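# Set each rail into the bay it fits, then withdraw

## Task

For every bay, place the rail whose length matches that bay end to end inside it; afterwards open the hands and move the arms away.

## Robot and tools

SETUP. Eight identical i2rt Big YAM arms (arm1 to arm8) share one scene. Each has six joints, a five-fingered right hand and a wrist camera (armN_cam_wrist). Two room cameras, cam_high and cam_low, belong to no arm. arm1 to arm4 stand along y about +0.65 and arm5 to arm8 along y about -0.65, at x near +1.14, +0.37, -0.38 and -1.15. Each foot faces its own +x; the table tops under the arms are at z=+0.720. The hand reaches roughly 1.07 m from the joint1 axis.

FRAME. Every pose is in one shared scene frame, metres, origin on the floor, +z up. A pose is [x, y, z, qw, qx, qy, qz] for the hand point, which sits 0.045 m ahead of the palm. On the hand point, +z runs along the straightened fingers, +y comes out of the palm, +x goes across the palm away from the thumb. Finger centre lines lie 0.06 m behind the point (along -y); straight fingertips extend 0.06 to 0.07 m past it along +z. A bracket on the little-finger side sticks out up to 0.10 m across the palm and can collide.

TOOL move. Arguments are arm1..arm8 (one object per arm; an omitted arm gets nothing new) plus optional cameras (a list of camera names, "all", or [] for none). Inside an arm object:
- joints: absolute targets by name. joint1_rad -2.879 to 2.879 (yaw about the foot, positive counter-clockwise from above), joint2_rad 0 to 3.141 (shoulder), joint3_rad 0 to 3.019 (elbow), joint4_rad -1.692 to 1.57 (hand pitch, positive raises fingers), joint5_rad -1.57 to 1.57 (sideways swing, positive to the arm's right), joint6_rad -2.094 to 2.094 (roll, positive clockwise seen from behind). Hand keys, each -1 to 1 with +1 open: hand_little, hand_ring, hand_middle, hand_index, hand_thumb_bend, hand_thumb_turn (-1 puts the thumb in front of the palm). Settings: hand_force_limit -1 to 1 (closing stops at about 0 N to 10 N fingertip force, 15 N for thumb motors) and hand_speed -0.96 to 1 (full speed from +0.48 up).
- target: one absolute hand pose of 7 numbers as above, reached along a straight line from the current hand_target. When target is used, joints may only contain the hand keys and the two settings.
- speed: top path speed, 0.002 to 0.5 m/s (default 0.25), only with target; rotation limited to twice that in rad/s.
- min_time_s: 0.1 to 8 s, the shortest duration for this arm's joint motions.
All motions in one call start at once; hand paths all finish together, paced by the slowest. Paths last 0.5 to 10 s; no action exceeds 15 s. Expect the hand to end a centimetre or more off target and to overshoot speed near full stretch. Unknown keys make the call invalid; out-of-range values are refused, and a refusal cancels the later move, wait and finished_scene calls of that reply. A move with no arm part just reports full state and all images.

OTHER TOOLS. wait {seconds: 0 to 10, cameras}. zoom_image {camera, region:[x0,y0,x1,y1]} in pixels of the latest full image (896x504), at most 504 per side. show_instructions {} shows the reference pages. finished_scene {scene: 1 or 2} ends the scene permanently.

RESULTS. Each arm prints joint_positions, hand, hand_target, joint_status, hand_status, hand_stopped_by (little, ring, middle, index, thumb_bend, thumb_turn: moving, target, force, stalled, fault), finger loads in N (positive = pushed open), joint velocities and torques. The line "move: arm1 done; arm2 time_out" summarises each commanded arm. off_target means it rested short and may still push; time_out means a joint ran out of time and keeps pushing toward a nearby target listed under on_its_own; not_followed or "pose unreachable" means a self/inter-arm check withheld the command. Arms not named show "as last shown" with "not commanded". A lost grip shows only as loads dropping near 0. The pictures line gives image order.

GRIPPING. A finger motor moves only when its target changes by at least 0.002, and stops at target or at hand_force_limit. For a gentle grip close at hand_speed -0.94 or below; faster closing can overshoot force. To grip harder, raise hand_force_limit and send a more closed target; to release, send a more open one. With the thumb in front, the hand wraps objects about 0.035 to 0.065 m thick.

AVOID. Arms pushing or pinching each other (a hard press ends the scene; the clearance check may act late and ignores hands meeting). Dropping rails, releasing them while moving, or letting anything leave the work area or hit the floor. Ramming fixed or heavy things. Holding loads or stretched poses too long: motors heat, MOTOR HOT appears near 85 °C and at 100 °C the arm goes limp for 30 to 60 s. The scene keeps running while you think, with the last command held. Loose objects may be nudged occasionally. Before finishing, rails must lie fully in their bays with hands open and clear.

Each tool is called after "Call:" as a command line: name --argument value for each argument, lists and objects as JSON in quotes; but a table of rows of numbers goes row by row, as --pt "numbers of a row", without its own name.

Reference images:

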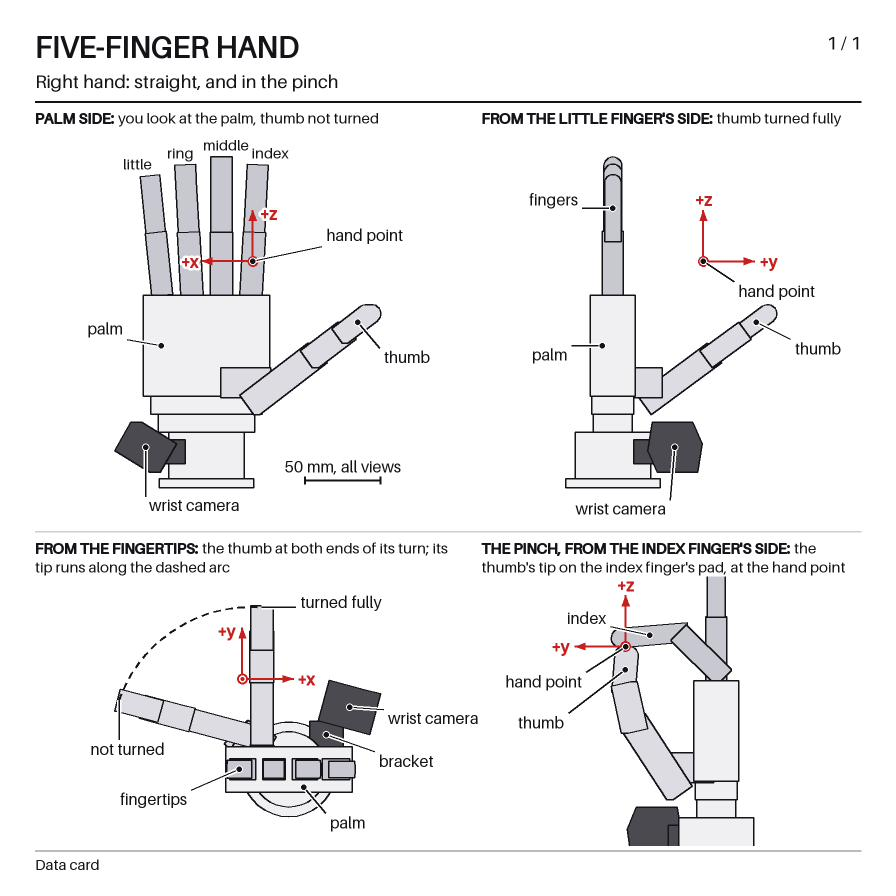

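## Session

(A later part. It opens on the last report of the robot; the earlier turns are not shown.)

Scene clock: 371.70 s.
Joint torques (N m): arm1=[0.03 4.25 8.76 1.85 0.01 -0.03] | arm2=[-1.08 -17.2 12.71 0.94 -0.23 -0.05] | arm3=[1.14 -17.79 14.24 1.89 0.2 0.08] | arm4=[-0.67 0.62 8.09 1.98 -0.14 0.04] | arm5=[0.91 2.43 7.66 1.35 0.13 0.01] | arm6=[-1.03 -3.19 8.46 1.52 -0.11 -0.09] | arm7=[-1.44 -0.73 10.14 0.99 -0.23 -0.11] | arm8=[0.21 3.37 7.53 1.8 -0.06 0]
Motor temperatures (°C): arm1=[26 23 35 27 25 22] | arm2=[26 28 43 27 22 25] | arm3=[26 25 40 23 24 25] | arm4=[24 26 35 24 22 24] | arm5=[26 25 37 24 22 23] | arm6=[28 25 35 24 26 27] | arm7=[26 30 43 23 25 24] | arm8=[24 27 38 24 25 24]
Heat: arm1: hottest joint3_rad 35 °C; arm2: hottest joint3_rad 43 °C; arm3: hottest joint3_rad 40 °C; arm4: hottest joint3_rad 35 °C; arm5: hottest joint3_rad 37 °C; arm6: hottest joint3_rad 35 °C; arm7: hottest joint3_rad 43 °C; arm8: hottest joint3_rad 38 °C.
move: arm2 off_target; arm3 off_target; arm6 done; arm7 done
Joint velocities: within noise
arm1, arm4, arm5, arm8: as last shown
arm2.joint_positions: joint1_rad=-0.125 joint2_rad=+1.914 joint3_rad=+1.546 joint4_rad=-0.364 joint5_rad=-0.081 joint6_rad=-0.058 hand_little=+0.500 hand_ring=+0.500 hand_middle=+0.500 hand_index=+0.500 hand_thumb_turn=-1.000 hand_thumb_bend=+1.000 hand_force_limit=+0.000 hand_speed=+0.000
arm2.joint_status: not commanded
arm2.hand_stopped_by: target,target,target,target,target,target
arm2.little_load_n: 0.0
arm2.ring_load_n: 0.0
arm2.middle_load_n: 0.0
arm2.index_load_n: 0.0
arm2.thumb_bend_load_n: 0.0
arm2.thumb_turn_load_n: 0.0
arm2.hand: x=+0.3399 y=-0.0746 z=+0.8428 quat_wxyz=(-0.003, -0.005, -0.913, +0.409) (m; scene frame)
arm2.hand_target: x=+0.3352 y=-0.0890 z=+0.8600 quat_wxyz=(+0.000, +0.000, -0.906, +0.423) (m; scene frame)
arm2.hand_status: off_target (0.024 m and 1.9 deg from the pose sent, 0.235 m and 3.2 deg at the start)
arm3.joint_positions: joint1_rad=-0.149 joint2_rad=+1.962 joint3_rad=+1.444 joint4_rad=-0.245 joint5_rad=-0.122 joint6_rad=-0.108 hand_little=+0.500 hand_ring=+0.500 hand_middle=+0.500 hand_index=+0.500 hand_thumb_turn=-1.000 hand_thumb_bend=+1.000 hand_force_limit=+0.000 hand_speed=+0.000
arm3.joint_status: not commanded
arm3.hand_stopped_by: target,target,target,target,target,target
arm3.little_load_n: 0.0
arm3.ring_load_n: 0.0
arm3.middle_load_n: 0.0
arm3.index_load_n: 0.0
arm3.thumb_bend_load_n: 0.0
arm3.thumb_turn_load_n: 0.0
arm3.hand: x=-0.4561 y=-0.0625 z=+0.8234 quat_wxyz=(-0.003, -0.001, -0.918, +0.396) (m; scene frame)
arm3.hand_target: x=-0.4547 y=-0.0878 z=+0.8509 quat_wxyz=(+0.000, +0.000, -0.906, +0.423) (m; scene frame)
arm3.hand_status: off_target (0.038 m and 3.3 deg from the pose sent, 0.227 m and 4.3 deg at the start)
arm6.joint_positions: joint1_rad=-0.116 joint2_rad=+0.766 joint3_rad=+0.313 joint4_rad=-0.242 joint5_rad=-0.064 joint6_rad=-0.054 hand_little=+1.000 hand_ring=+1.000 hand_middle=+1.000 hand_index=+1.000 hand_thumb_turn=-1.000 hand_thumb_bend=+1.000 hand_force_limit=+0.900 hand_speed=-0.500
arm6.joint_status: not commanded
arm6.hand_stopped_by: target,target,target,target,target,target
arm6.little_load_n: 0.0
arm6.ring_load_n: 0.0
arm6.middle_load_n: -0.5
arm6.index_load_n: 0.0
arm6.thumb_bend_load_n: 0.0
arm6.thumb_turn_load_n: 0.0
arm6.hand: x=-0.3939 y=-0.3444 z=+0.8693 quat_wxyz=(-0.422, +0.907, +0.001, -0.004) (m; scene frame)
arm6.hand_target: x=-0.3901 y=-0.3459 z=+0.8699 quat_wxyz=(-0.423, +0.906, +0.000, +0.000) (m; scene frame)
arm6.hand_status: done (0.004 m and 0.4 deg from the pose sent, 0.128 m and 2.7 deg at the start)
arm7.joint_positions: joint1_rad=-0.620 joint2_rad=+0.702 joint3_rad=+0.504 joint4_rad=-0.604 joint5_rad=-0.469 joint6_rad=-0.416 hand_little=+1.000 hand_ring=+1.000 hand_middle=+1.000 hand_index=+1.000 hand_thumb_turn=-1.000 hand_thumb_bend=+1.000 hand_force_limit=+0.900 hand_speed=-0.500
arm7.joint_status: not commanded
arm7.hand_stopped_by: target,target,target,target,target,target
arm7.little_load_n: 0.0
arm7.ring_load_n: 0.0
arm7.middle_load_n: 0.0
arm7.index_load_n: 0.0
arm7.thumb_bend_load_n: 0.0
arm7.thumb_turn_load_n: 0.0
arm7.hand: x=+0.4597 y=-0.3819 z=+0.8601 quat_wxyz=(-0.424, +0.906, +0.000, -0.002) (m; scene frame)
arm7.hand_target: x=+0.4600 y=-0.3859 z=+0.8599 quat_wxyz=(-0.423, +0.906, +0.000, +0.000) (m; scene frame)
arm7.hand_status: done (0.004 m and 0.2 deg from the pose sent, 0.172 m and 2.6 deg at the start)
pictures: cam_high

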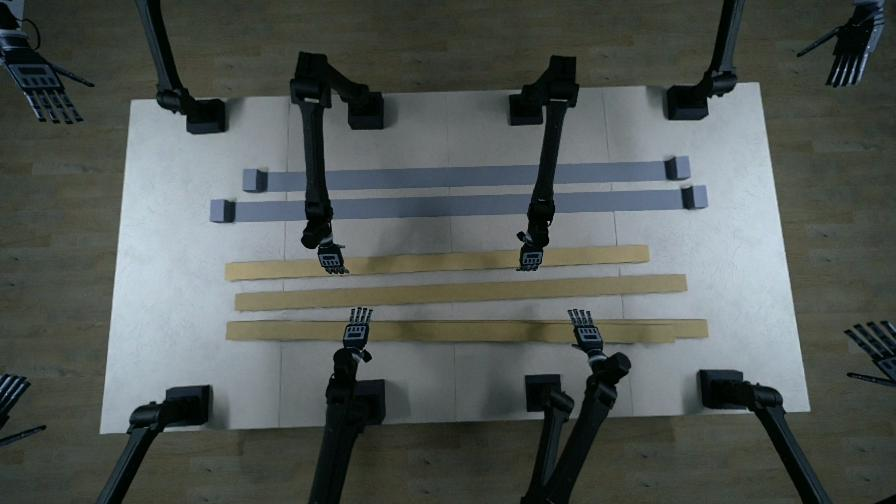

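Call:
move --arm6 '{"target": [-0.39, -0.346, 0.790, 0.4226, -0.9063, 0, 0], "speed": 0.12}' --arm7 '{"target": [0.46, -0.386, 0.780, 0.4226, -0.9063, 0, 0], "speed": 0.12}' --arm2 '{"target": [0.333, -0.073, 0.785, 0, 0, -0.9063, 0.4226], "speed": 0.12}' --arm3 '{"target": [-0.455, -0.088, 0.765, 0, 0, -0.9063, 0.4226], "speed": 0.12}' --cameras '["arm2_cam_wrist", "arm3_cam_wrist", "arm6_cam_wrist", "arm7_cam_wrist"]'

Scene clock: 389.90 s.
Joint torques (N m): arm1=[0.09 4.13 8.84 1.81 0.04 -0.03] | arm2=[-1.08 -17.67 8.44 1.92 -0.14 -0.05] | arm3=[1.14 -19.02 8.4 2.44 0.2 0.09] | arm4=[-0.79 -0.32 7.8 1.77 -0.08 0.07] | arm5=[0.97 2.43 7.65 1.33 0.13 0.02] | arm6=[-0.97 -3.02 6.08 2.45 -0.14 -0.07] | arm7=[-0.97 1.03 9.24 2.54 -0.14 -0.08] | arm8=[0.21 3.31 7.53 1.8 -0.07 0]
Motor temperatures (°C): arm1=[26 23 35 27 25 22] | arm2=[26 30 41 27 22 25] | arm3=[26 26 44 23 24 25] | arm4=[24 26 35 24 22 24] | arm5=[26 25 37 24 22 23] | arm6=[28 25 35 24 26 27] | arm7=[26 29 42 23 25 24] | arm8=[24 27 38 24 25 24]
Heat: arm1: hottest joint3_rad 35 °C; arm2: hottest joint3_rad 41 °C; arm3: hottest joint3_rad 44 °C; arm4: hottest joint3_rad 35 °C; arm5: hottest joint3_rad 37 °C; arm6: hottest joint3_rad 35 °C; arm7: hottest joint3_rad 42 °C; arm8: hottest joint3_rad 38 °C.
move: arm2 done; arm3 done; arm6 done; arm7 done
Joint velocities: within noise
arm1, arm4, arm5, arm8: as last shown
arm2.joint_positions: joint1_rad=-0.125 joint2_rad=+1.962 joint3_rad=+1.442 joint4_rad=-0.200 joint5_rad=-0.086 joint6_rad=-0.062 hand_little=+0.500 hand_ring=+0.500 hand_middle=+0.500 hand_index=+0.500 hand_thumb_turn=-1.000 hand_thumb_bend=+1.000 hand_force_limit=+0.000 hand_speed=+0.000
arm2.joint_status: not commanded
arm2.hand_stopped_by: target,target,target,target,target,target
arm2.little_load_n: 0.0
arm2.ring_load_n: 0.0
arm2.middle_load_n: 0.0
arm2.index_load_n: 0.0
arm2.thumb_bend_load_n: 0.0
arm2.thumb_turn_load_n: 0.0
arm2.hand: x=+0.3409 y=-0.0681 z=+0.7830 quat_wxyz=(-0.004, -0.002, -0.910, +0.414) (m; scene frame)
arm2.hand_target: x=+0.3329 y=-0.0728 z=+0.7852 quat_wxyz=(+0.000, +0.000, -0.906, +0.423) (m; scene frame)
arm2.hand_status: done (0.009 m and 1.2 deg from the pose sent, 0.058 m and 1.9 deg at the start)
arm3.joint_positions: joint1_rad=-0.149 joint2_rad=+2.084 joint3_rad=+1.444 joint4_rad=-0.084 joint5_rad=-0.122 joint6_rad=-0.108 hand_little=+0.500 hand_ring=+0.500 hand_middle=+0.500 hand_index=+0.500 hand_thumb_turn=-1.000 hand_thumb_bend=+1.000 hand_force_limit=+0.000 hand_speed=+0.000
arm3.joint_status: not commanded
arm3.hand_stopped_by: target,target,target,target,target,target
arm3.little_load_n: 0.0
arm3.ring_load_n: 0.0
arm3.middle_load_n: 0.0
arm3.index_load_n: 0.5
arm3.thumb_bend_load_n: 0.0
arm3.thumb_turn_load_n: 0.0
arm3.hand: x=-0.4595 y=-0.0833 z=+0.7626 quat_wxyz=(+0.000, +0.000, -0.910, +0.414) (m; scene frame)
arm3.hand_target: x=-0.4550 y=-0.0879 z=+0.7651 quat_wxyz=(+0.000, +0.000, -0.906, +0.423) (m; scene frame)
arm3.hand_status: done (0.007 m and 1.1 deg from the pose sent, 0.064 m and 3.3 deg at the start)
arm6.joint_positions: joint1_rad=-0.120 joint2_rad=+1.067 joint3_rad=+0.174 joint4_rad=+0.196 joint5_rad=-0.066 joint6_rad=-0.057 hand_little=+1.000 hand_ring=+1.000 hand_middle=+1.000 hand_index=+1.000 hand_thumb_turn=-1.000 hand_thumb_bend=+1.000 hand_force_limit=+0.900 hand_speed=-0.500
arm6.joint_status: not commanded
arm6.hand_stopped_by: target,target,target,target,target,target
arm6.little_load_n: 0.0
arm6.ring_load_n: 0.0
arm6.middle_load_n: 0.0
arm6.index_load_n: 0.0
arm6.thumb_bend_load_n: 0.0
arm6.thumb_turn_load_n: 0.0
arm6.hand: x=-0.3937 y=-0.3464 z=+0.7918 quat_wxyz=(-0.421, +0.907, +0.001, -0.003) (m; scene frame)
arm6.hand_target: x=-0.3900 y=-0.3461 z=+0.7901 quat_wxyz=(-0.423, +0.906, +0.000, +0.000) (m; scene frame)
arm6.hand_status: done (0.004 m and 0.4 deg from the pose sent, 0.079 m and 0.4 deg at the start)
arm7.joint_positions: joint1_rad=-0.623 joint2_rad=+0.797 joint3_rad=+0.326 joint4_rad=-0.338 joint5_rad=-0.470 joint6_rad=-0.419 hand_little=+1.000 hand_ring=+1.000 hand_middle=+1.000 hand_index=+1.000 hand_thumb_turn=-1.000 hand_thumb_bend=+1.000 hand_force_limit=+0.900 hand_speed=-0.500
arm7.joint_status: not commanded
arm7.hand_stopped_by: target,target,target,target,target,target
arm7.little_load_n: 0.0
arm7.ring_load_n: 0.0
arm7.middle_load_n: 0.0
arm7.index_load_n: 0.0
arm7.thumb_bend_load_n: 0.0
arm7.thumb_turn_load_n: 0.0
arm7.hand: x=+0.4579 y=-0.3871 z=+0.7833 quat_wxyz=(-0.422, +0.907, -0.001, -0.002) (m; scene frame)
arm7.hand_target: x=+0.4600 y=-0.3862 z=+0.7801 quat_wxyz=(-0.423, +0.906, +0.000, +0.000) (m; scene frame)
arm7.hand_status: done (0.004 m and 0.3 deg from the pose sent, 0.080 m and 0.2 deg at the start)
pictures: arm2_cam_wrist, arm3_cam_wrist, arm6_cam_wrist, arm7_cam_wrist
camera_calibration:
arm2_cam_wrist: T_world_to_cam=[[-0.292413, 0.644858, -0.706154, 0.69496], [0.820288, 0.548705, 0.161402, -0.372799], [0.491552, -0.532054, -0.689417, 0.458445], [0, 0, 0, 1]] pos_world=[0.283668, 0.000324157, 0.866979]
arm3_cam_wrist: T_world_to_cam=[[-0.21475, 0.618044, -0.756243, 0.538767], [0.840787, 0.510973, 0.178838, 0.29571], [0.49695, -0.597434, -0.629375, 0.774853], [0, 0, 0, 1]] pos_world=[-0.517992, -0.0211581, 0.842228]
arm6_cam_wrist: T_world_to_cam=[[0.22454, -0.644499, -0.730892, 0.44336], [-0.83374, -0.515329, 0.19828, -0.663495], [-0.50444, 0.564852, -0.653056, 0.629103], [0, 0, 0, 1]] pos_world=[-0.335389, -0.411523, 0.866445]
arm7_cam_wrist: T_world_to_cam=[[0.209506, -0.623742, -0.753029, 0.258241], [-0.823489, -0.527798, 0.208072, 0.00831428], [-0.527231, 0.576519, -0.624222, 1.06984], [0, 0, 0, 1]] pos_world=[0.516797, -0.45132, 0.860551]

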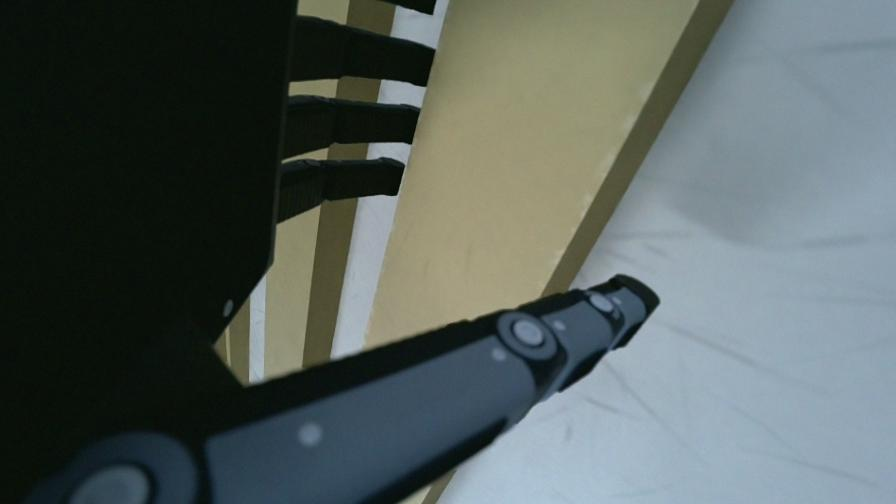

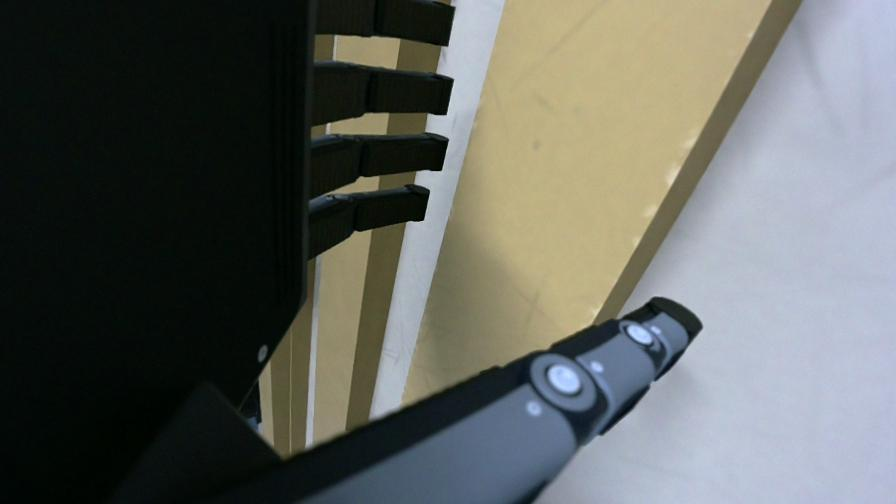

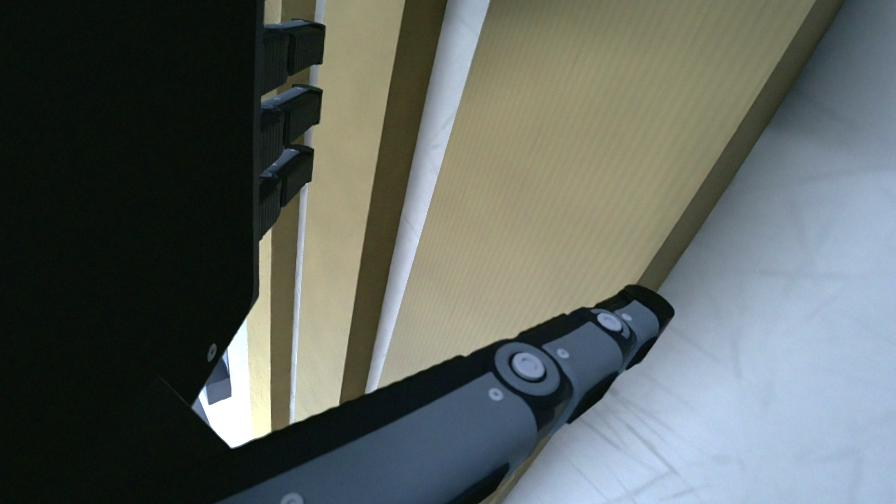

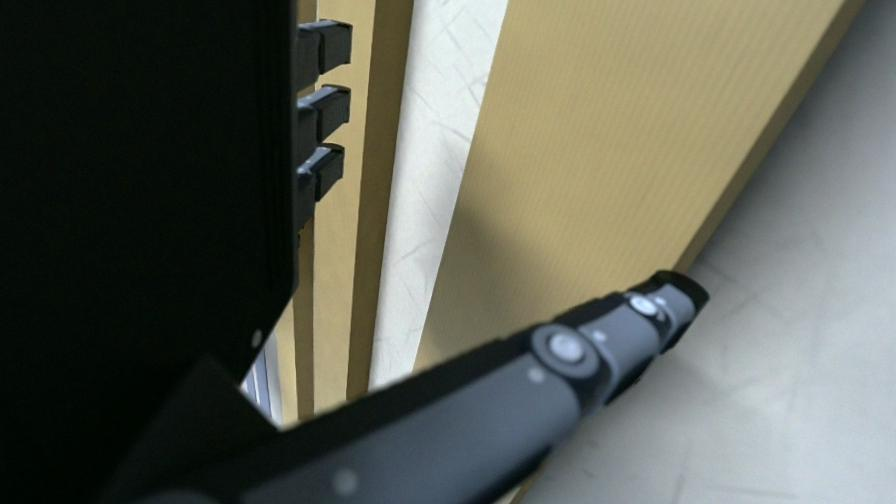

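Call:
move --arm6 '{"target": [-0.39, -0.354, 0.776, 0.4226, -0.9063, 0, 0], "speed": 0.12}' --arm7 '{"target": [0.46, -0.391, 0.764, 0.4226, -0.9063, 0, 0], "speed": 0.12}' --arm2 '{"target": [0.330, -0.073, 0.766, 0, 0, -0.9063, 0.4226], "speed": 0.12}' --arm3 '{"target": [-0.453, -0.088, 0.745, 0, 0, -0.9063, 0.4226], "speed": 0.12}' --cameras '["arm2_cam_wrist", "arm3_cam_wrist", "arm6_cam_wrist", "arm7_cam_wrist"]'

Scene clock: 405.13 s.
Joint torques (N m): arm1=[-0.15 4.25 8.69 1.81 0.01 -0.05] | arm2=[-1.55 -17.73 8.17 1.85 -0.12 -0.05] | arm3=[1.49 -18.49 8.21 2.52 0.18 0.07] | arm4=[-0.56 -0.38 7.94 1.95 -0.07 0.06] | arm5=[0.91 2.49 7.68 1.37 0.14 0.01] | arm6=[-0.79 -2.73 5.37 2.45 -0.13 -0.07] | arm7=[-1.49 1.32 8.94 2.45 -0.24 -0.14] | arm8=[0.21 3.31 7.53 1.78 -0.06 0]
Motor temperatures (°C): arm1=[26 23 35 27 25 22] | arm2=[26 30 41 27 22 25] | arm3=[26 26 42 23 24 25] | arm4=[24 26 35 24 22 24] | arm5=[26 25 37 24 22 23] | arm6=[28 25 35 24 26 27] | arm7=[26 29 42 23 25 24] | arm8=[24 27 38 24 25 24]
Heat: arm1: hottest joint3_rad 35 °C; arm2: hottest joint3_rad 41 °C; arm3: hottest joint3_rad 42 °C; arm4: hottest joint3_rad 35 °C; arm5: hottest joint3_rad 37 °C; arm6: hottest joint3_rad 35 °C; arm7: hottest joint3_rad 42 °C; arm8: hottest joint3_rad 38 °C.
move: arm2 done; arm3 done; arm6 done; arm7 done
Joint velocities: within noise
arm1, arm4, arm5, arm8: as last shown
arm2.joint_positions: joint1_rad=-0.130 joint2_rad=+1.983 joint3_rad=+1.429 joint4_rad=-0.160 joint5_rad=-0.090 joint6_rad=-0.065 hand_little=+0.500 hand_ring=+0.500 hand_middle=+0.500 hand_index=+0.500 hand_thumb_turn=-1.000 hand_thumb_bend=+1.000 hand_force_limit=+0.000 hand_speed=+0.000
arm2.joint_status: not commanded
arm2.hand_stopped_by: target,target,target,target,target,target
arm2.little_load_n: 0.0
arm2.ring_load_n: 0.0
arm2.middle_load_n: 0.0
arm2.index_load_n: 0.0
arm2.thumb_bend_load_n: 0.0
arm2.thumb_turn_load_n: 0.0
arm2.hand: x=+0.3380 y=-0.0697 z=+0.7688 quat_wxyz=(-0.004, -0.002, -0.909, +0.418) (m; scene frame)
arm2.hand_target: x=+0.3301 y=-0.0729 z=+0.7660 quat_wxyz=(+0.000, +0.000, -0.906, +0.422) (m; scene frame)
arm2.hand_status: done (0.009 m and 0.8 deg from the pose sent, 0.021 m and 1.2 deg at the start)
arm3.joint_positions: joint1_rad=-0.147 joint2_rad=+2.115 joint3_rad=+1.433 joint4_rad=-0.044 joint5_rad=-0.120 joint6_rad=-0.106 hand_little=+0.500 hand_ring=+0.500 hand_middle=+0.500 hand_index=+0.500 hand_thumb_turn=-1.000 hand_thumb_bend=+1.000 hand_force_limit=+0.000 hand_speed=+0.000
arm3.joint_status: not commanded
arm3.hand_stopped_by: target,target,target,target,target,target
arm3.little_load_n: 0.0
arm3.ring_load_n: 0.0
arm3.middle_load_n: 0.0
arm3.index_load_n: 0.0
arm3.thumb_bend_load_n: 0.0
arm3.thumb_turn_load_n: 0.0
arm3.hand: x=-0.4587 y=-0.0826 z=+0.7422 quat_wxyz=(+0.001, -0.001, -0.911, +0.413) (m; scene frame)
arm3.hand_target: x=-0.4529 y=-0.0880 z=+0.7452 quat_wxyz=(+0.000, +0.000, -0.906, +0.423) (m; scene frame)
arm3.hand_status: done (0.008 m and 1.2 deg from the pose sent, 0.019 m and 1.1 deg at the start)
arm4.thumb_bend_load_n: 0.5
arm6.joint_positions: joint1_rad=-0.123 joint2_rad=+1.122 joint3_rad=+0.140 joint4_rad=+0.286 joint5_rad=-0.069 joint6_rad=-0.058 hand_little=+1.000 hand_ring=+1.000 hand_middle=+1.000 hand_index=+1.000 hand_thumb_turn=-1.000 hand_thumb_bend=+1.000 hand_force_limit=+0.900 hand_speed=-0.500
arm6.joint_status: not commanded
arm6.hand_stopped_by: target,target,target,target,target,target
arm6.little_load_n: 0.0
arm6.ring_load_n: 0.0
arm6.middle_load_n: 0.0
arm6.index_load_n: 0.0
arm6.thumb_bend_load_n: 0.0
arm6.thumb_turn_load_n: 0.0
arm6.hand: x=-0.3938 y=-0.3536 z=+0.7780 quat_wxyz=(-0.422, +0.907, +0.001, -0.004) (m; scene frame)
arm6.hand_target: x=-0.3900 y=-0.3540 z=+0.7762 quat_wxyz=(-0.423, +0.906, +0.000, +0.000) (m; scene frame)
arm6.hand_status: done (0.004 m and 0.4 deg from the pose sent, 0.018 m and 0.4 deg at the start)
arm7.joint_positions: joint1_rad=-0.631 joint2_rad=+0.822 joint3_rad=+0.288 joint4_rad=-0.280 joint5_rad=-0.476 joint6_rad=-0.426 hand_little=+1.000 hand_ring=+1.000 hand_middle=+1.000 hand_index=+1.000 hand_thumb_turn=-1.000 hand_thumb_bend=+1.000 hand_force_limit=+0.900 hand_speed=-0.500
arm7.joint_status: not commanded
arm7.hand_stopped_by: target,target,target,target,target,target
arm7.little_load_n: 0.0
arm7.ring_load_n: 0.0
arm7.middle_load_n: 0.0
arm7.index_load_n: 0.0
arm7.thumb_bend_load_n: 0.0
arm7.thumb_turn_load_n: 0.0
arm7.hand: x=+0.4569 y=-0.3912 z=+0.7674 quat_wxyz=(-0.421, +0.907, -0.001, -0.003) (m; scene frame)
arm7.hand_target: x=+0.4600 y=-0.3911 z=+0.7642 quat_wxyz=(-0.423, +0.906, +0.000, +0.000) (m; scene frame)
arm7.hand_status: done (0.005 m and 0.4 deg from the pose sent, 0.020 m and 0.3 deg at the start)
pictures: arm2_cam_wrist, arm3_cam_wrist, arm6_cam_wrist, arm7_cam_wrist
camera_calibration:
arm2_cam_wrist: T_world_to_cam=[[-0.293141, 0.639354, -0.710841, 0.688539], [0.820021, 0.550409, 0.156891, -0.363591], [0.491562, -0.536914, -0.685631, 0.445972], [0, 0, 0, 1]] pos_world=[0.280768, -0.000647545, 0.852258]
arm3_cam_wrist: T_world_to_cam=[[-0.214162, 0.619046, -0.755591, 0.522989], [0.841468, 0.50975, 0.179128, 0.298228], [0.496051, -0.597443, -0.630076, 0.762107], [0, 0, 0, 1]] pos_world=[-0.516989, -0.0204604, 0.82193]
arm6_cam_wrist: T_world_to_cam=[[0.223675, -0.64384, -0.731737, 0.429292], [-0.833687, -0.515303, 0.198566, -0.664749], [-0.504911, 0.565625, -0.652022, 0.623326], [0, 0, 0, 1]] pos_world=[-0.335491, -0.418721, 0.852547]
arm7_cam_wrist: T_world_to_cam=[[0.208141, -0.624264, -0.752975, 0.244242], [-0.822937, -0.527843, 0.210134, 0.00669241], [-0.528632, 0.575914, -0.623596, 1.06166], [0, 0, 0, 1]] pos_world=[0.515897, -0.45542, 0.844548]

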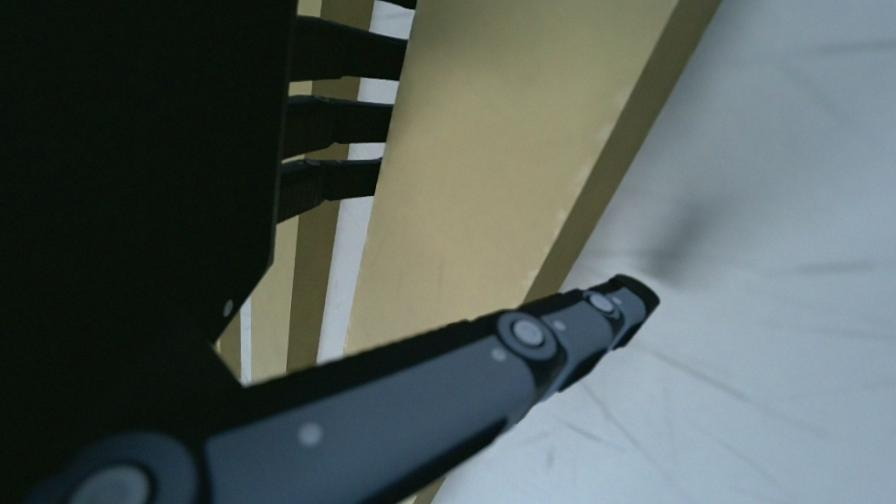

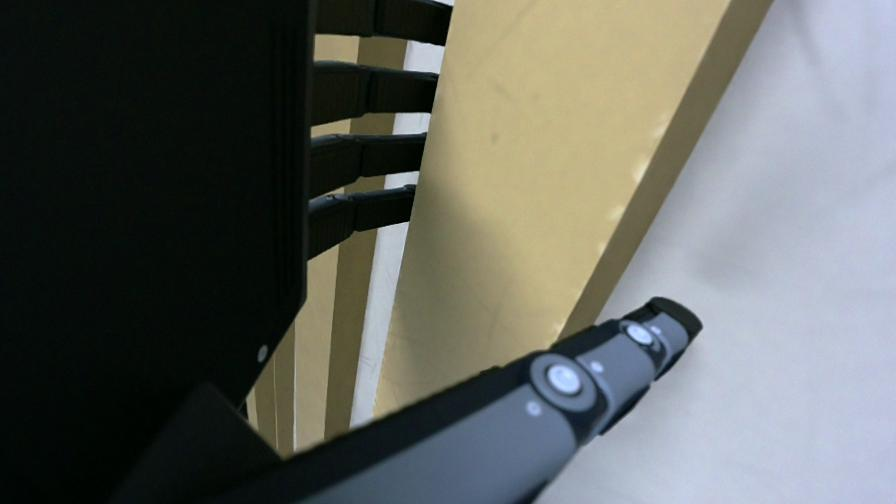

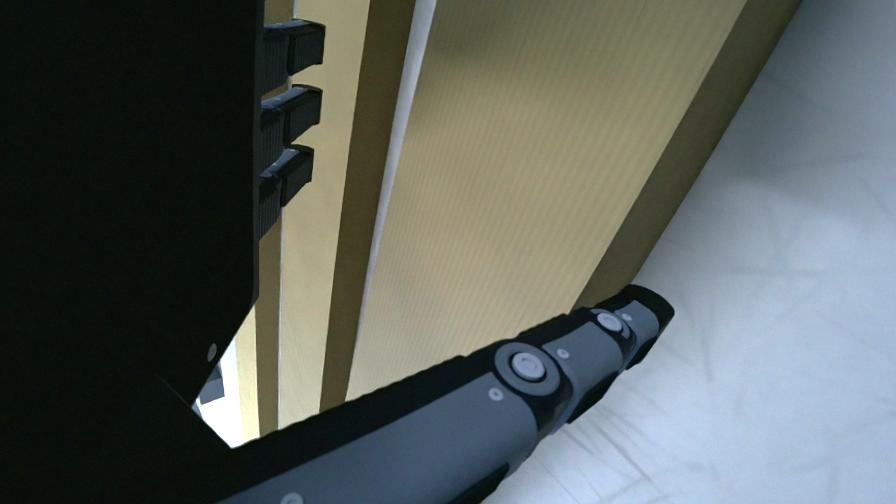

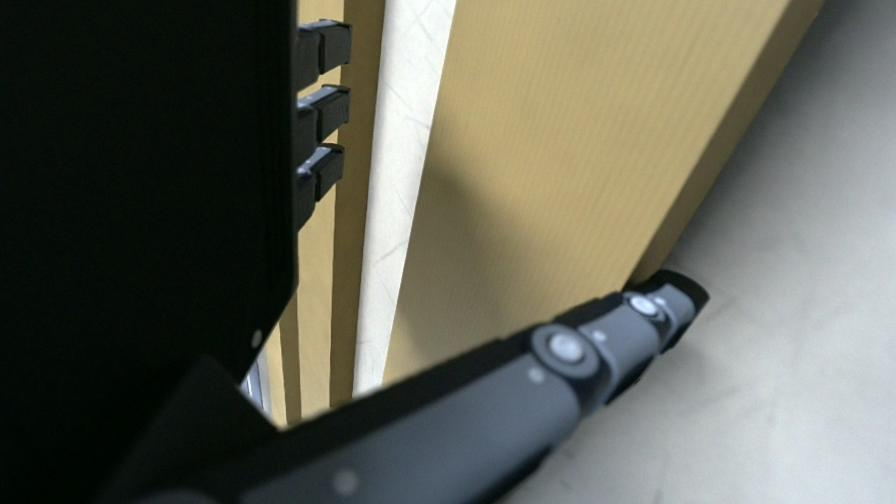

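Call:
move --arm6 '{"joints": {"hand_speed": -0.84, "hand_force_limit": -0.3, "hand_little": 0.1, "hand_ring": 0.1, "hand_middle": 0.1, "hand_index": 0.1}}' --arm7 '{"joints": {"hand_speed": -0.84, "hand_force_limit": -0.3, "hand_little": 0.1, "hand_ring": 0.1, "hand_middle": 0.1, "hand_index": 0.1}}' --arm2 '{"joints": {"hand_speed": -0.84, "hand_force_limit": -0.3, "hand_little": 0.1, "hand_ring": 0.1, "hand_middle": 0.1, "hand_index": 0.1}}' --arm3 '{"joints": {"hand_speed": -0.84, "hand_force_limit": -0.3, "hand_little": 0.1, "hand_ring": 0.1, "hand_middle": 0.1, "hand_index": 0.1}}'

Call:
move --arm6 '{"joints": {"hand_speed": -0.9, "hand_force_limit": 0.5, "hand_little": 0.0, "hand_ring": 0.0, "hand_middle": 0.0, "hand_index": 0.0, "hand_thumb_bend": 0.7}}' --arm7 '{"joints": {"hand_speed": -0.9, "hand_force_limit": 0.5, "hand_little": 0.0, "hand_ring": 0.0, "hand_middle": 0.0, "hand_index": 0.0, "hand_thumb_bend": 0.7}}' --arm2 '{"joints": {"hand_speed": -0.9, "hand_force_limit": 0.5, "hand_little": 0.0, "hand_ring": 0.0, "hand_middle": 0.0, "hand_index": 0.0, "hand_thumb_bend": 0.7}}' --arm3 '{"joints": {"hand_speed": -0.9, "hand_force_limit": 0.5, "hand_little": 0.0, "hand_ring": 0.0, "hand_middle": 0.0, "hand_index": 0.0, "hand_thumb_bend": 0.7}}'

Call:
move --arm6 '{"joints": {"hand_force_limit": 0.9, "hand_thumb_bend": 0.6}}' --arm7 '{"joints": {"hand_force_limit": 0.9, "hand_thumb_bend": 0.6}}' --arm2 '{"joints": {"hand_force_limit": 0.9, "hand_thumb_bend": 0.6}}' --arm3 '{"joints": {"hand_force_limit": 0.9, "hand_thumb_bend": 0.6}}' --cameras '["arm2_cam_wrist", "arm3_cam_wrist", "arm6_cam_wrist", "arm7_cam_wrist"]'

Scene clock: 420.40 s.
Joint torques (N m): arm1=[-0.03 4.19 8.75 1.8 0.02 -0.03] | arm2=[-1.32 -17.96 8.14 1.25 -0.08 0.03] | arm3=[1.61 -18.73 8.2 2.33 0.19 0.07] | arm4=[-0.15 0.44 7.86 2.07 -0.1 0] | arm5=[0.91 2.37 7.64 1.36 0.14 0.01] | arm6=[-0.62 -2.84 5.52 2.15 -0.1 -0.03] | arm7=[-1.2 0.85 8.92 2.25 -0.14 -0.1] | arm8=[0.15 3.37 7.53 1.8 -0.07 0]
Motor temperatures (°C): arm1=[26 23 35 27 25 22] | arm2=[26 30 39 27 22 25] | arm3=[26 27 41 23 24 25] | arm4=[24 26 35 24 22 24] | arm5=[26 25 37 24 22 23] | arm6=[28 24 34 24 26 27] | arm7=[26 28 40 23 26 24] | arm8=[24 27 38 24 25 24]
Heat: arm1: hottest joint3_rad 35 °C; arm2: hottest joint3_rad 39 °C; arm3: hottest joint3_rad 41 °C; arm4: hottest joint3_rad 35 °C; arm5: hottest joint3_rad 37 °C; arm6: hottest joint3_rad 34 °C; arm7: hottest joint3_rad 40 °C; arm8: hottest joint3_rad 38 °C.
move: arm2 off_target; arm3 off_target; arm6 off_target; arm7 off_target
Joint velocities: within noise
arm1, arm4, arm5, arm8: as last shown
arm2.joint_positions: joint1_rad=-0.130 joint2_rad=+1.985 joint3_rad=+1.429 joint4_rad=-0.146 joint5_rad=-0.092 joint6_rad=-0.072 hand_little=+0.192 hand_ring=+0.222 hand_middle=+0.237 hand_index=+0.221 hand_thumb_turn=-1.000 hand_thumb_bend=+1.001 hand_force_limit=-0.300 hand_speed=-0.840
arm2.joint_status: hand_little off_target (ended at +0.192, target +0.100); hand_ring off_target (ended at +0.222, target +0.100); hand_middle off_target (ended at +0.237, target +0.100); hand_index off_target (ended at +0.221, target +0.100); the others done
arm2.hand_stopped_by: force,force,force,force,target,target
arm2.little_load_n: 5.5
arm2.ring_load_n: 4.5
arm2.middle_load_n: 3.5
arm2.index_load_n: 7.0
arm2.thumb_bend_load_n: 2.5
arm2.thumb_turn_load_n: 4.0
arm2.hand: x=+0.3376 y=-0.0722 z=+0.7695 quat_wxyz=(-0.003, +0.001, -0.906, +0.423) (m; scene frame)
arm2.hand_target: x=+0.3301 y=-0.0729 z=+0.7660 quat_wxyz=(+0.000, +0.000, -0.906, +0.423) (m; scene frame)
arm2.hand_status: not commanded
arm3.joint_positions: joint1_rad=-0.147 joint2_rad=+2.116 joint3_rad=+1.433 joint4_rad=-0.038 joint5_rad=-0.120 joint6_rad=-0.108 hand_little=+0.192 hand_ring=+0.222 hand_middle=+0.236 hand_index=+0.222 hand_thumb_turn=-1.000 hand_thumb_bend=+1.001 hand_force_limit=-0.300 hand_speed=-0.840
arm3.joint_status: hand_little off_target (ended at +0.192, target +0.100); hand_ring off_target (ended at +0.222, target +0.100); hand_middle off_target (ended at +0.236, target +0.100); hand_index off_target (ended at +0.222, target +0.100); the others done
arm3.hand_stopped_by: force,force,force,force,target,target
arm3.little_load_n: 8.5
arm3.ring_load_n: 4.0
arm3.middle_load_n: 1.0
arm3.index_load_n: 4.0
arm3.thumb_bend_load_n: 2.5
arm3.thumb_turn_load_n: 2.0
arm3.hand: x=-0.4586 y=-0.0838 z=+0.7426 quat_wxyz=(+0.001, +0.000, -0.909, +0.416) (m; scene frame)
arm3.hand_target: x=-0.4528 y=-0.0879 z=+0.7452 quat_wxyz=(+0.000, +0.000, -0.906, +0.423) (m; scene frame)
arm3.hand_status: not commanded
arm4.thumb_bend_load_n: 0.0
arm6.joint_positions: joint1_rad=-0.124 joint2_rad=+1.123 joint3_rad=+0.140 joint4_rad=+0.293 joint5_rad=-0.070 joint6_rad=-0.060 hand_little=+0.157 hand_ring=+0.202 hand_middle=+0.232 hand_index=+0.233 hand_thumb_turn=-1.000 hand_thumb_bend=+1.001 hand_force_limit=-0.300 hand_speed=-0.840
arm6.joint_status: hand_little off_target (ended at +0.157, target +0.100); hand_ring off_target (ended at +0.202, target +0.100); hand_middle off_target (ended at +0.232, target +0.100); hand_index off_target (ended at +0.233, target +0.100); the others done
arm6.hand_stopped_by: force,force,force,force,target,target
arm6.little_load_n: 4.0
arm6.ring_load_n: 3.5
arm6.middle_load_n: 2.0
arm6.index_load_n: 5.0
arm6.thumb_bend_load_n: 2.5
arm6.thumb_turn_load_n: 1.0
arm6.hand: x=-0.3936 y=-0.3525 z=+0.7788 quat_wxyz=(-0.424, +0.906, +0.001, -0.003) (m; scene frame)
arm6.hand_target: x=-0.3900 y=-0.3540 z=+0.7762 quat_wxyz=(-0.423, +0.906, +0.000, +0.000) (m; scene frame)
arm6.hand_status: not commanded
arm7.joint_positions: joint1_rad=-0.631 joint2_rad=+0.823 joint3_rad=+0.288 joint4_rad=-0.275 joint5_rad=-0.479 joint6_rad=-0.429 hand_little=+0.173 hand_ring=+0.216 hand_middle=+0.232 hand_index=+0.232 hand_thumb_turn=-1.000 hand_thumb_bend=+1.001 hand_force_limit=-0.300 hand_speed=-0.840
arm7.joint_status: hand_little off_target (ended at +0.173, target +0.100); hand_ring off_target (ended at +0.216, target +0.100); hand_middle off_target (ended at +0.232, target +0.100); hand_index off_target (ended at +0.232, target +0.100); the others done
arm7.hand_stopped_by: force,force,force,force,target,target
arm7.little_load_n: 8.0
arm7.ring_load_n: 1.5
arm7.middle_load_n: 4.0
arm7.index_load_n: 4.0
arm7.thumb_bend_load_n: 2.5
arm7.thumb_turn_load_n: 3.0
arm7.hand: x=+0.4572 y=-0.3905 z=+0.7676 quat_wxyz=(-0.423, +0.906, +0.001, -0.003) (m; scene frame)
arm7.hand_target: x=+0.4599 y=-0.3911 z=+0.7642 quat_wxyz=(-0.423, +0.906, +0.000, +0.000) (m; scene frame)
arm7.hand_status: not commanded
pictures: none

Scene clock: 421.83 s.
Joint torques (N m): arm1=[0.15 4.19 8.73 1.81 0.03 -0.03] | arm2=[-1.49 -17.38 8.14 1.33 -0.01 0.08] | arm3=[1.44 -18.49 8.27 2.33 0.23 0.06] | arm4=[-0.32 0.56 7.8 1.99 -0.1 0.03] | arm5=[0.85 2.43 7.66 1.37 0.14 0.01] | arm6=[-1.14 -2.9 5.45 2.18 -0.01 -0.03] | arm7=[-1.38 0.85 8.96 2.26 -0.08 -0.11] | arm8=[0.21 3.31 7.51 1.78 -0.06 0]
Motor temperatures (°C): arm1=[26 23 35 27 25 22] | arm2=[26 30 39 27 22 25] | arm3=[26 27 41 23 24 25] | arm4=[24 26 35 24 22 24] | arm5=[26 25 37 24 22 23] | arm6=[28 24 34 24 26 27] | arm7=[26 28 40 23 26 24] | arm8=[24 27 38 24 25 24]
Heat: arm1: hottest joint3_rad 35 °C; arm2: hottest joint3_rad 39 °C; arm3: hottest joint3_rad 41 °C; arm4: hottest joint3_rad 35 °C; arm5: hottest joint3_rad 37 °C; arm6: hottest joint3_rad 34 °C; arm7: hottest joint3_rad 40 °C; arm8: hottest joint3_rad 38 °C.
move: arm2 off_target; arm3 off_target; arm6 off_target; arm7 off_target
Joint velocities: within noise
arm1, arm4, arm5, arm8: as last shown
arm1.little_load_n: 0.5
arm2.joint_positions: joint1_rad=-0.130 joint2_rad=+1.985 joint3_rad=+1.429 joint4_rad=-0.146 joint5_rad=-0.095 joint6_rad=-0.074 hand_little=+0.175 hand_ring=+0.206 hand_middle=+0.221 hand_index=+0.214 hand_thumb_turn=-1.000 hand_thumb_bend=+0.987 hand_force_limit=+0.500 hand_speed=-0.900
arm2.joint_status: hand_little off_target (ended at +0.175, target +0.000); hand_ring off_target (ended at +0.206, target +0.000); hand_middle off_target (ended at +0.221, target +0.000); hand_index off_target (ended at +0.214, target +0.000); hand_thumb_bend off_target (ended at +0.987, target +0.700); the others done
arm2.hand_stopped_by: force,force,force,force,force,target
arm2.little_load_n: 8.0
arm2.ring_load_n: 8.5
arm2.middle_load_n: 9.0
arm2.index_load_n: 7.5
arm2.thumb_bend_load_n: 11.5
arm2.thumb_turn_load_n: 7.0
arm2.hand: x=+0.3378 y=-0.0722 z=+0.7696 quat_wxyz=(-0.004, +0.003, -0.906, +0.423) (m; scene frame)
arm2.hand_target: x=+0.3301 y=-0.0729 z=+0.7662 quat_wxyz=(+0.000, +0.000, -0.906, +0.423) (m; scene frame)
arm2.hand_status: not commanded
arm3.joint_positions: joint1_rad=-0.147 joint2_rad=+2.116 joint3_rad=+1.433 joint4_rad=-0.038 joint5_rad=-0.120 joint6_rad=-0.108 hand_little=+0.192 hand_ring=+0.207 hand_middle=+0.221 hand_index=+0.207 hand_thumb_turn=-1.000 hand_thumb_bend=+0.986 hand_force_limit=+0.500 hand_speed=-0.900
arm3.joint_status: hand_little off_target (ended at +0.192, target +0.000); hand_ring off_target (ended at +0.207, target +0.000); hand_middle off_target (ended at +0.221, target +0.000); hand_index off_target (ended at +0.207, target +0.000); hand_thumb_bend off_target (ended at +0.986, target +0.700); the others done
arm3.hand_stopped_by: force,force,force,force,force,target
arm3.little_load_n: 4.5
arm3.ring_load_n: 9.0
arm3.middle_load_n: 7.5
arm3.index_load_n: 9.0
arm3.thumb_bend_load_n: 11.5
arm3.thumb_turn_load_n: 2.5
arm3.hand: x=-0.4586 y=-0.0838 z=+0.7426 quat_wxyz=(+0.001, +0.000, -0.909, +0.416) (m; scene frame)
arm3.hand_target: x=-0.4528 y=-0.0879 z=+0.7452 quat_wxyz=(+0.000, +0.000, -0.906, +0.423) (m; scene frame)
arm3.hand_status: not commanded
arm5.little_load_n: -0.5
arm6.joint_positions: joint1_rad=-0.125 joint2_rad=+1.124 joint3_rad=+0.140 joint4_rad=+0.293 joint5_rad=-0.072 joint6_rad=-0.063 hand_little=+0.132 hand_ring=+0.179 hand_middle=+0.209 hand_index=+0.217 hand_thumb_turn=-1.000 hand_thumb_bend=+0.990 hand_force_limit=+0.500 hand_speed=-0.900
arm6.joint_status: hand_little off_target (ended at +0.132, target +0.000); hand_ring off_target (ended at +0.179, target +0.000); hand_middle off_target (ended at +0.209, target +0.000); hand_index off_target (ended at +0.217, target +0.000); hand_thumb_bend off_target (ended at +0.990, target +0.700); the others done
arm6.hand_stopped_by: force,force,force,force,force,target
arm6.little_load_n: 7.5
arm6.ring_load_n: 8.5
arm6.middle_load_n: 9.0
arm6.index_load_n: 7.0
arm6.thumb_bend_load_n: 11.0
arm6.thumb_turn_load_n: 4.0
arm6.hand: x=-0.3936 y=-0.3526 z=+0.7787 quat_wxyz=(-0.424, +0.906, +0.003, -0.004) (m; scene frame)
arm6.hand_target: x=-0.3900 y=-0.3540 z=+0.7761 quat_wxyz=(-0.422, +0.906, +0.000, +0.000) (m; scene frame)
arm6.hand_status: not commanded
arm7.joint_positions: joint1_rad=-0.631 joint2_rad=+0.823 joint3_rad=+0.288 joint4_rad=-0.275 joint5_rad=-0.481 joint6_rad=-0.430 hand_little=+0.173 hand_ring=+0.192 hand_middle=+0.217 hand_index=+0.216 hand_thumb_turn=-1.000 hand_thumb_bend=+0.990 hand_force_limit=+0.500 hand_speed=-0.900
arm7.joint_status: hand_little off_target (ended at +0.173, target +0.000); hand_ring off_target (ended at +0.192, target +0.000); hand_middle off_target (ended at +0.217, target +0.000); hand_index off_target (ended at +0.216, target +0.000); hand_thumb_bend off_target (ended at +0.990, target +0.700); the others done
arm7.hand_stopped_by: force,force,force,force,force,target
arm7.little_load_n: 2.5
arm7.ring_load_n: 11.5
arm7.middle_load_n: 9.5
arm7.index_load_n: 9.0
arm7.thumb_bend_load_n: 10.5
arm7.thumb_turn_load_n: 3.5
arm7.hand: x=+0.4569 y=-0.3905 z=+0.7677 quat_wxyz=(-0.423, +0.906, +0.002, -0.003) (m; scene frame)
arm7.hand_target: x=+0.4599 y=-0.3911 z=+0.7643 quat_wxyz=(-0.423, +0.906, +0.000, +0.000) (m; scene frame)
arm7.hand_status: not commanded
arm8.little_load_n: -0.5
pictures: none

Scene clock: 422.47 s.
Joint torques (N m): arm1=[0.03 4.19 8.77 1.77 0.05 -0.02] | arm2=[-1.49 -18.26 8.4 1.26 0.08 0.08] | arm3=[0.97 -19.25 8.13 2.29 0.18 0.01] | arm4=[-0.15 -0.09 7.95 2.04 -0.12 0.08] | arm5=[0.85 2.49 7.65 1.35 0.14 0.01] | arm6=[-0.62 -2.9 5.5 2.04 0.01 -0.02] | arm7=[-1.26 0.73 8.95 2.3 -0.09 -0.09] | arm8=[0.21 3.37 7.53 1.8 -0.07 0]
Motor temperatures (°C): arm1=[26 23 35 27 25 22] | arm2=[26 30 39 27 22 25] | arm3=[26 27 41 23 24 25] | arm4=[24 26 35 24 22 24] | arm5=[26 25 37 24 22 23] | arm6=[28 24 34 24 26 27] | arm7=[26 28 40 23 26 24] | arm8=[24 27 38 24 25 24]
Heat: arm1: hottest joint3_rad 35 °C; arm2: hottest joint3_rad 39 °C; arm3: hottest joint3_rad 41 °C; arm4: hottest joint3_rad 35 °C; arm5: hottest joint3_rad 37 °C; arm6: hottest joint3_rad 34 °C; arm7: hottest joint3_rad 40 °C; arm8: hottest joint3_rad 38 °C.
move: arm2 off_target; arm3 off_target; arm6 off_target; arm7 off_target
Joint velocities: within noise
arm1, arm4, arm5, arm8: as last shown
arm1.little_load_n: 0.0
arm1.ring_load_n: -0.5
arm2.joint_positions: joint1_rad=-0.130 joint2_rad=+1.985 joint3_rad=+1.429 joint4_rad=-0.146 joint5_rad=-0.095 joint6_rad=-0.074 hand_little=+0.175 hand_ring=+0.206 hand_middle=+0.221 hand_index=+0.214 hand_thumb_turn=-1.000 hand_thumb_bend=+0.982 hand_force_limit=+0.900 hand_speed=-0.900
arm2.joint_status: hand_thumb_bend off_target (ended at +0.982, target +0.600); the others done
arm2.hand_stopped_by: force,force,force,force,force,target
arm2.little_load_n: 8.5
arm2.ring_load_n: 9.0
arm2.middle_load_n: 9.5
arm2.index_load_n: 7.5
arm2.thumb_bend_load_n: 13.5
arm2.thumb_turn_load_n: 7.0
arm2.hand: x=+0.3378 y=-0.0722 z=+0.7696 quat_wxyz=(-0.004, +0.003, -0.906, +0.423) (m; scene frame)
arm2.hand_target: x=+0.3301 y=-0.0729 z=+0.7662 quat_wxyz=(+0.000, +0.000, -0.906, +0.423) (m; scene frame)
arm2.hand_status: not commanded
arm3.joint_positions: joint1_rad=-0.147 joint2_rad=+2.116 joint3_rad=+1.433 joint4_rad=-0.038 joint5_rad=-0.120 joint6_rad=-0.108 hand_little=+0.192 hand_ring=+0.207 hand_middle=+0.221 hand_index=+0.207 hand_thumb_turn=-1.000 hand_thumb_bend=+0.980 hand_force_limit=+0.900 hand_speed=-0.900
arm3.joint_status: hand_thumb_bend off_target (ended at +0.980, target +0.600); the others done
arm3.hand_stopped_by: force,force,force,force,force,target
arm3.little_load_n: 4.5
arm3.ring_load_n: 9.5
arm3.middle_load_n: 7.5
arm3.index_load_n: 9.0
arm3.thumb_bend_load_n: 14.0
arm3.thumb_turn_load_n: 2.5
arm3.hand: x=-0.4586 y=-0.0838 z=+0.7426 quat_wxyz=(+0.001, +0.000, -0.909, +0.416) (m; scene frame)
arm3.hand_target: x=-0.4528 y=-0.0879 z=+0.7452 quat_wxyz=(+0.000, +0.000, -0.906, +0.423) (m; scene frame)
arm3.hand_status: not commanded
arm6.joint_positions: joint1_rad=-0.125 joint2_rad=+1.124 joint3_rad=+0.140 joint4_rad=+0.293 joint5_rad=-0.072 joint6_rad=-0.063 hand_little=+0.132 hand_ring=+0.179 hand_middle=+0.209 hand_index=+0.218 hand_thumb_turn=-1.000 hand_thumb_bend=+0.985 hand_force_limit=+0.900 hand_speed=-0.900
arm6.joint_status: hand_thumb_bend off_target (ended at +0.985, target +0.600); the others done
arm6.hand_stopped_by: force,force,force,force,force,target
arm6.little_load_n: 8.0
arm6.ring_load_n: 9.0
arm6.middle_load_n: 9.0
arm6.index_load_n: 7.0
arm6.thumb_bend_load_n: 14.0
arm6.thumb_turn_load_n: 4.0
arm6.hand: x=-0.3936 y=-0.3526 z=+0.7787 quat_wxyz=(-0.424, +0.906, +0.003, -0.004) (m; scene frame)
arm6.hand_target: x=-0.3900 y=-0.3540 z=+0.7761 quat_wxyz=(-0.422, +0.906, +0.000, +0.000) (m; scene frame)
arm6.hand_status: not commanded
arm7.joint_positions: joint1_rad=-0.631 joint2_rad=+0.823 joint3_rad=+0.288 joint4_rad=-0.275 joint5_rad=-0.481 joint6_rad=-0.430 hand_little=+0.173 hand_ring=+0.192 hand_middle=+0.217 hand_index=+0.216 hand_thumb_turn=-1.000 hand_thumb_bend=+0.985 hand_force_limit=+0.900 hand_speed=-0.900
arm7.joint_status: hand_thumb_bend off_target (ended at +0.985, target +0.600); the others done
arm7.hand_stopped_by: force,force,force,force,force,target
arm7.little_load_n: 2.5
arm7.ring_load_n: 11.5
arm7.middle_load_n: 10.0
arm7.index_load_n: 9.0
arm7.thumb_bend_load_n: 13.5
arm7.thumb_turn_load_n: 4.0
arm7.hand: x=+0.4569 y=-0.3905 z=+0.7677 quat_wxyz=(-0.423, +0.906, +0.002, -0.003) (m; scene frame)
arm7.hand_target: x=+0.4599 y=-0.3911 z=+0.7643 quat_wxyz=(-0.423, +0.906, +0.000, +0.000) (m; scene frame)
arm7.hand_status: not commanded
arm8.little_load_n: 0.0
pictures: arm2_cam_wrist, arm3_cam_wrist, arm6_cam_wrist, arm7_cam_wrist
camera_calibration:
arm2_cam_wrist: T_world_to_cam=[[-0.302656, 0.6279, -0.717036, 0.69785], [0.815617, 0.559868, 0.146004, -0.351621], [0.493121, -0.540637, -0.681574, 0.441343], [0, 0, 0, 1]] pos_world=[0.280361, -0.00271233, 0.85253]
arm3_cam_wrist: T_world_to_cam=[[-0.216541, 0.614682, -0.75847, 0.524671], [0.840912, 0.512113, 0.17495, 0.301773], [0.495961, -0.599922, -0.627787, 0.759605], [0, 0, 0, 1]] pos_world=[-0.516886, -0.0213437, 0.822021]
arm6_cam_wrist: T_world_to_cam=[[0.227932, -0.639105, -0.734569, 0.435918], [-0.831845, -0.519912, 0.194229, -0.661724], [-0.506045, 0.566777, -0.650141, 0.621726], [0, 0, 0, 1]] pos_world=[-0.335191, -0.417821, 0.852948]
arm7_cam_wrist: T_world_to_cam=[[0.213541, -0.620007, -0.754978, 0.2457], [-0.820372, -0.533426, 0.206026, 0.00684883], [-0.530462, 0.575368, -0.622545, 1.06123], [0, 0, 0, 1]] pos_world=[0.516096, -0.45461, 0.844753]

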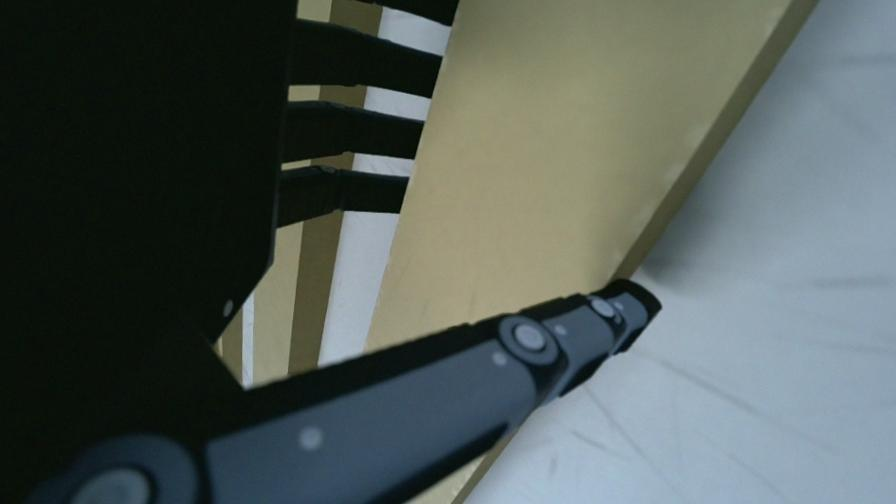

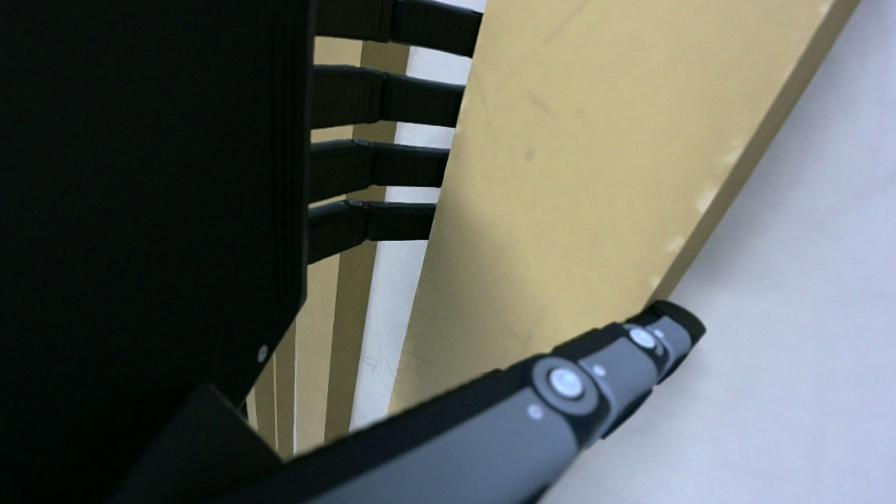

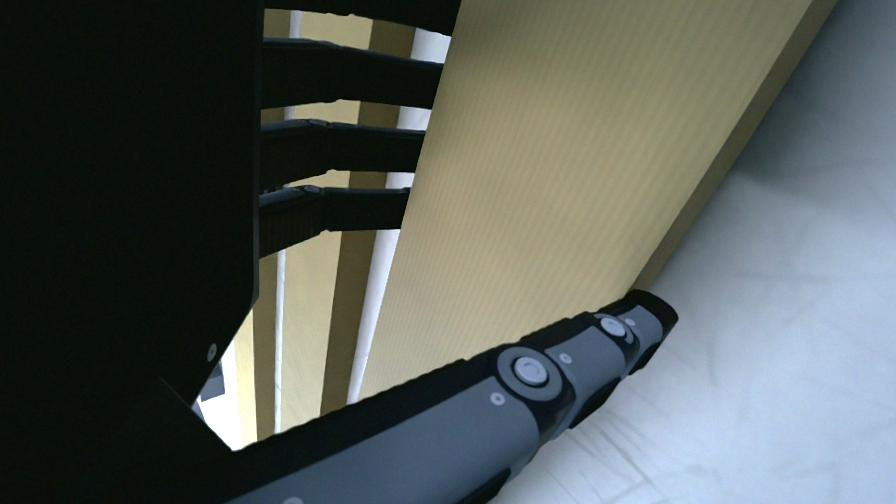

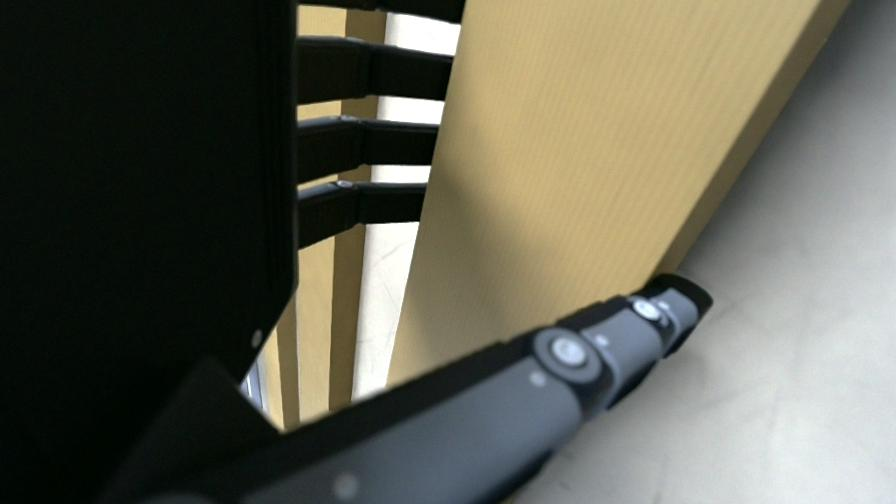

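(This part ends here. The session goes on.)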